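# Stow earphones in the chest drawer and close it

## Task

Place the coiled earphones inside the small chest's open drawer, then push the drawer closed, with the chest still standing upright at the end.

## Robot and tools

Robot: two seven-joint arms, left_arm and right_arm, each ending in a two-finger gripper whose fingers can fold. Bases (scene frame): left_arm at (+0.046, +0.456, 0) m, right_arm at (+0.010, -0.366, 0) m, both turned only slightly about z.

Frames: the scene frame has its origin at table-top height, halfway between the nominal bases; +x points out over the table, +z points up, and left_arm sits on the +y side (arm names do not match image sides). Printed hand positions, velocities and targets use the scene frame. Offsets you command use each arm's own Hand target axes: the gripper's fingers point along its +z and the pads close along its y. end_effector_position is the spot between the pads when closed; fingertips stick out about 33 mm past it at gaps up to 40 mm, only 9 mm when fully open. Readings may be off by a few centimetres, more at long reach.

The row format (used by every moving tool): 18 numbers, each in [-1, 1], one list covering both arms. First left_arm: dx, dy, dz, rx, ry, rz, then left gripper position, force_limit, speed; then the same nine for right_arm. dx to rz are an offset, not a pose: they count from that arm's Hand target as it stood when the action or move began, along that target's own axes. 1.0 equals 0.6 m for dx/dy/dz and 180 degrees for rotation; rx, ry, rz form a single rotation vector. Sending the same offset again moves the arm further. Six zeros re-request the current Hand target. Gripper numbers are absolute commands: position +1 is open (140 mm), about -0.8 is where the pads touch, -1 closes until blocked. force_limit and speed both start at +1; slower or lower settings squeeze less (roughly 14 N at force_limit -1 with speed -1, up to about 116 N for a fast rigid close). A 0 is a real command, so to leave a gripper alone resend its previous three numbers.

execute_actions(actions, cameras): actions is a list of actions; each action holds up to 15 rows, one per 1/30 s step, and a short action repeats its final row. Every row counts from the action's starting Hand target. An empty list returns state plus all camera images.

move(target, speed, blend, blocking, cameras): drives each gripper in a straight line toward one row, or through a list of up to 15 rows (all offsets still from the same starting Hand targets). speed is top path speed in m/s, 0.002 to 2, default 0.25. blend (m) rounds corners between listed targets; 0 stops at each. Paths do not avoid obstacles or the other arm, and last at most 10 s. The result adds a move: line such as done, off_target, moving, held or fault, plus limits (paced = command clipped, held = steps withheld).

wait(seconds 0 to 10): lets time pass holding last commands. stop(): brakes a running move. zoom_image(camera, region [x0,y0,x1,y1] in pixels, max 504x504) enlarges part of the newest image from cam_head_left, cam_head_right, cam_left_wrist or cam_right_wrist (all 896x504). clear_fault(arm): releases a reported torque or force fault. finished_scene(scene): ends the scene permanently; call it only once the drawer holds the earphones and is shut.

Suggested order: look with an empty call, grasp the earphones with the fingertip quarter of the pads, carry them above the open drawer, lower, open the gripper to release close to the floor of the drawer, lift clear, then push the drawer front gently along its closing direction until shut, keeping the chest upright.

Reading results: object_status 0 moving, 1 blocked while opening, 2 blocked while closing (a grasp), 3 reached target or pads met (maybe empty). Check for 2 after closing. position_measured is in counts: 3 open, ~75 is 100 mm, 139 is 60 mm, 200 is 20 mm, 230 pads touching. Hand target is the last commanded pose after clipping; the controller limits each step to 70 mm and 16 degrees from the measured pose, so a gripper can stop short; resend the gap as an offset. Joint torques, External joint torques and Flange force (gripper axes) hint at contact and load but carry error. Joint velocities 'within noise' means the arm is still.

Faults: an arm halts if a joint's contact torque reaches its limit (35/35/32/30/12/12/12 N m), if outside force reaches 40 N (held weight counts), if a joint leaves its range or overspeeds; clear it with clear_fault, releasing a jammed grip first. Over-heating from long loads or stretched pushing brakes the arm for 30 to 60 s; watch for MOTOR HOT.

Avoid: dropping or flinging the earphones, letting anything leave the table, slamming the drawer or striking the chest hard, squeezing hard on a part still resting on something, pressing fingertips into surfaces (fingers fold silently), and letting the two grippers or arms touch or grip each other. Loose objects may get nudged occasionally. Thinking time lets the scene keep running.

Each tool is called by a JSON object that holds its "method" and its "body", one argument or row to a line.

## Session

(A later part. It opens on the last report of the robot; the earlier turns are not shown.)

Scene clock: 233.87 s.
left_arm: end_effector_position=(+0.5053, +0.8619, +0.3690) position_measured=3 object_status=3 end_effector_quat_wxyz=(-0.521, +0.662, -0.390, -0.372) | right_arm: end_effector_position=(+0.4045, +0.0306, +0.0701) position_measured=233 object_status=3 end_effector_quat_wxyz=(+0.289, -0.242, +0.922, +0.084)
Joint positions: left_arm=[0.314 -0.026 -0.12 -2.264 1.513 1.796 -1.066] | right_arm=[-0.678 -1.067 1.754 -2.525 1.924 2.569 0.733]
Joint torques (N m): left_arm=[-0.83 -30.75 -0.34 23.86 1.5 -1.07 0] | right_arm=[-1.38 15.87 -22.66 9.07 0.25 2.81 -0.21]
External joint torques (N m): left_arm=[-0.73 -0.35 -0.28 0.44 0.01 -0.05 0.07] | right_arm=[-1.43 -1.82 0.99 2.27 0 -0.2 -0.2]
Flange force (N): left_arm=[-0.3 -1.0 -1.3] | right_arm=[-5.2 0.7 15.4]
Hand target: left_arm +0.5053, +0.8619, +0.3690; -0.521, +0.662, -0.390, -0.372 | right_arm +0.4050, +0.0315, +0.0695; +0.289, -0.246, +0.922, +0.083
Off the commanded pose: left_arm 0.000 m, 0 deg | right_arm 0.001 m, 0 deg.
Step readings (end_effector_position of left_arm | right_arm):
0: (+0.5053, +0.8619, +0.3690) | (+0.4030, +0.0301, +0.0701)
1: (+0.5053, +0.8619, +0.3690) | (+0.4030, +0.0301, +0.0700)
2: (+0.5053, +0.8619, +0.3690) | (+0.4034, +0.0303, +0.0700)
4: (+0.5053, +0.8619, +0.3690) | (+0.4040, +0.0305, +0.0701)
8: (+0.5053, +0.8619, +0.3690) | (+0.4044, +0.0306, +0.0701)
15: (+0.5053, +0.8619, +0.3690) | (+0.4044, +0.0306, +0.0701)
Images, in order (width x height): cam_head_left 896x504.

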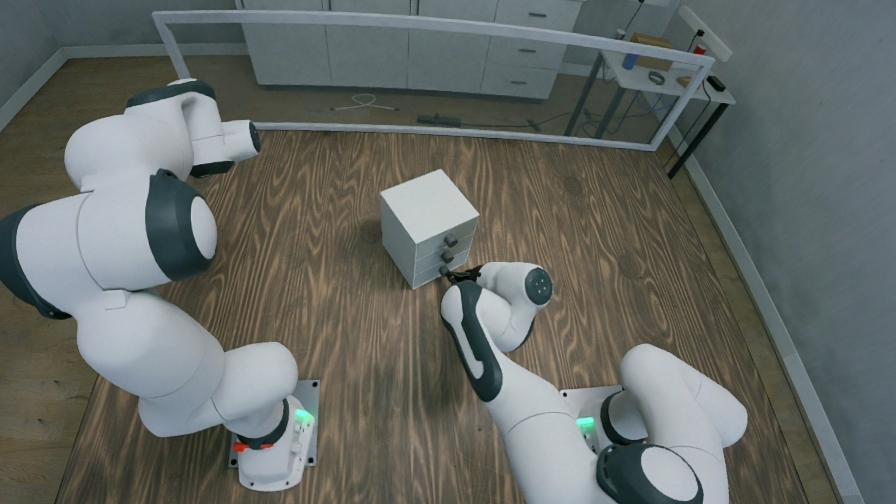

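{"method": "move", "body": {
  "target": [0,0,0,0,0,0,1,1,1,0.109,0,-0.0765,0,0,0,-0.85,-1,0],
  "speed": 0.1,
  "cameras": ["cam_head_left","cam_head_right"]
}}

{"method": "zoom_image", "body": {
  "camera": "cam_head_left",
  "region": [380, 160, 500, 300]
}}

{"method": "zoom_image", "body": {
  "camera": "cam_head_right",
  "region": [370, 160, 490, 300]
}}

Scene clock: 239.27 s.
left_arm: end_effector_position=(+0.5053, +0.8619, +0.3690) position_measured=3 object_status=3 end_effector_quat_wxyz=(-0.521, +0.662, -0.390, -0.372) | right_arm: end_effector_position=(+0.3352, -0.0082, +0.0685) position_measured=233 object_status=3 end_effector_quat_wxyz=(+0.287, -0.251, +0.921, +0.082)
Joint positions: left_arm=[0.314 -0.026 -0.12 -2.264 1.513 1.796 -1.066] | right_arm=[-0.388 -1.031 1.703 -2.735 1.958 2.619 0.77]
Joint velocities: left_arm=[within noise] | right_arm=[0.001 0 0 0 0 0 0.006]
Joint torques (N m): left_arm=[-0.78 -30.77 -0.39 23.92 1.53 -1.07 -0.01] | right_arm=[0.77 13.06 -19.8 5.71 0.32 3.18 0.22]
External joint torques (N m): left_arm=[-0.95 -0.39 -0.6 0.5 0.05 -0.02 0.06] | right_arm=[0.75 -0.18 0.18 -0.03 0.13 0.11 0.24]
Flange force (N): left_arm=[-0.2 -1.1 -1.8] | right_arm=[2.3 1.5 -2.5]
Hand target: left_arm +0.5053, +0.8619, +0.3690; -0.521, +0.662, -0.390, -0.372 | right_arm +0.3358, -0.0086, +0.0696; +0.289, -0.246, +0.922, +0.083
Off the commanded pose: left_arm 0.000 m, 0 deg | right_arm 0.001 m, 1 deg.
move: done
Images, in order (width x height): cam_head_left 896x504, cam_head_right 896x504.

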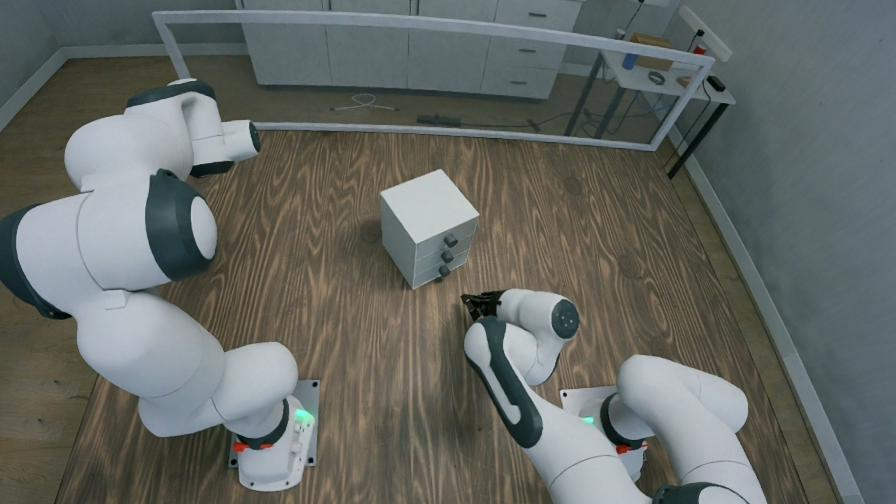

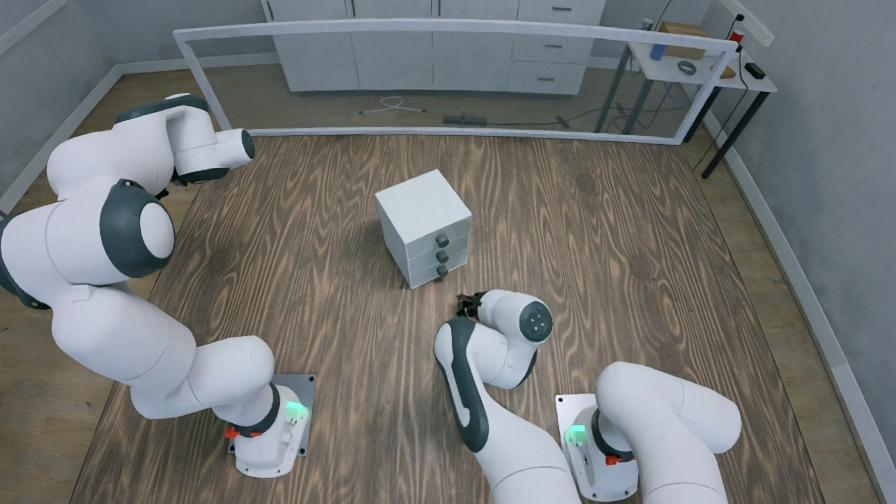

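Scaled by 3.600 from the camera's 896x504 image, which has a finer 1280x720 frame.

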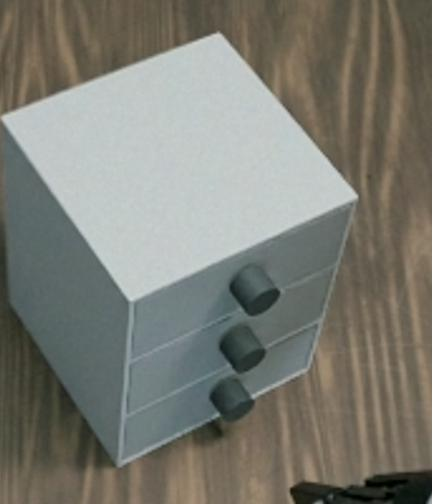

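Scaled by 3.600 from the camera's 896x504 image, which has a finer 1280x720 frame.

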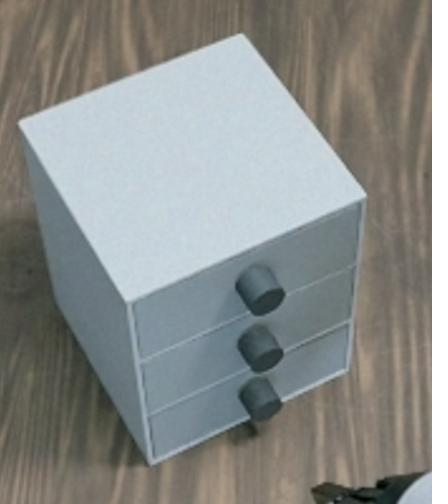

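Shut and upright.

{"method": "finished_scene", "body": {
  "scene": 2
}}

The scene is finished: the task was done.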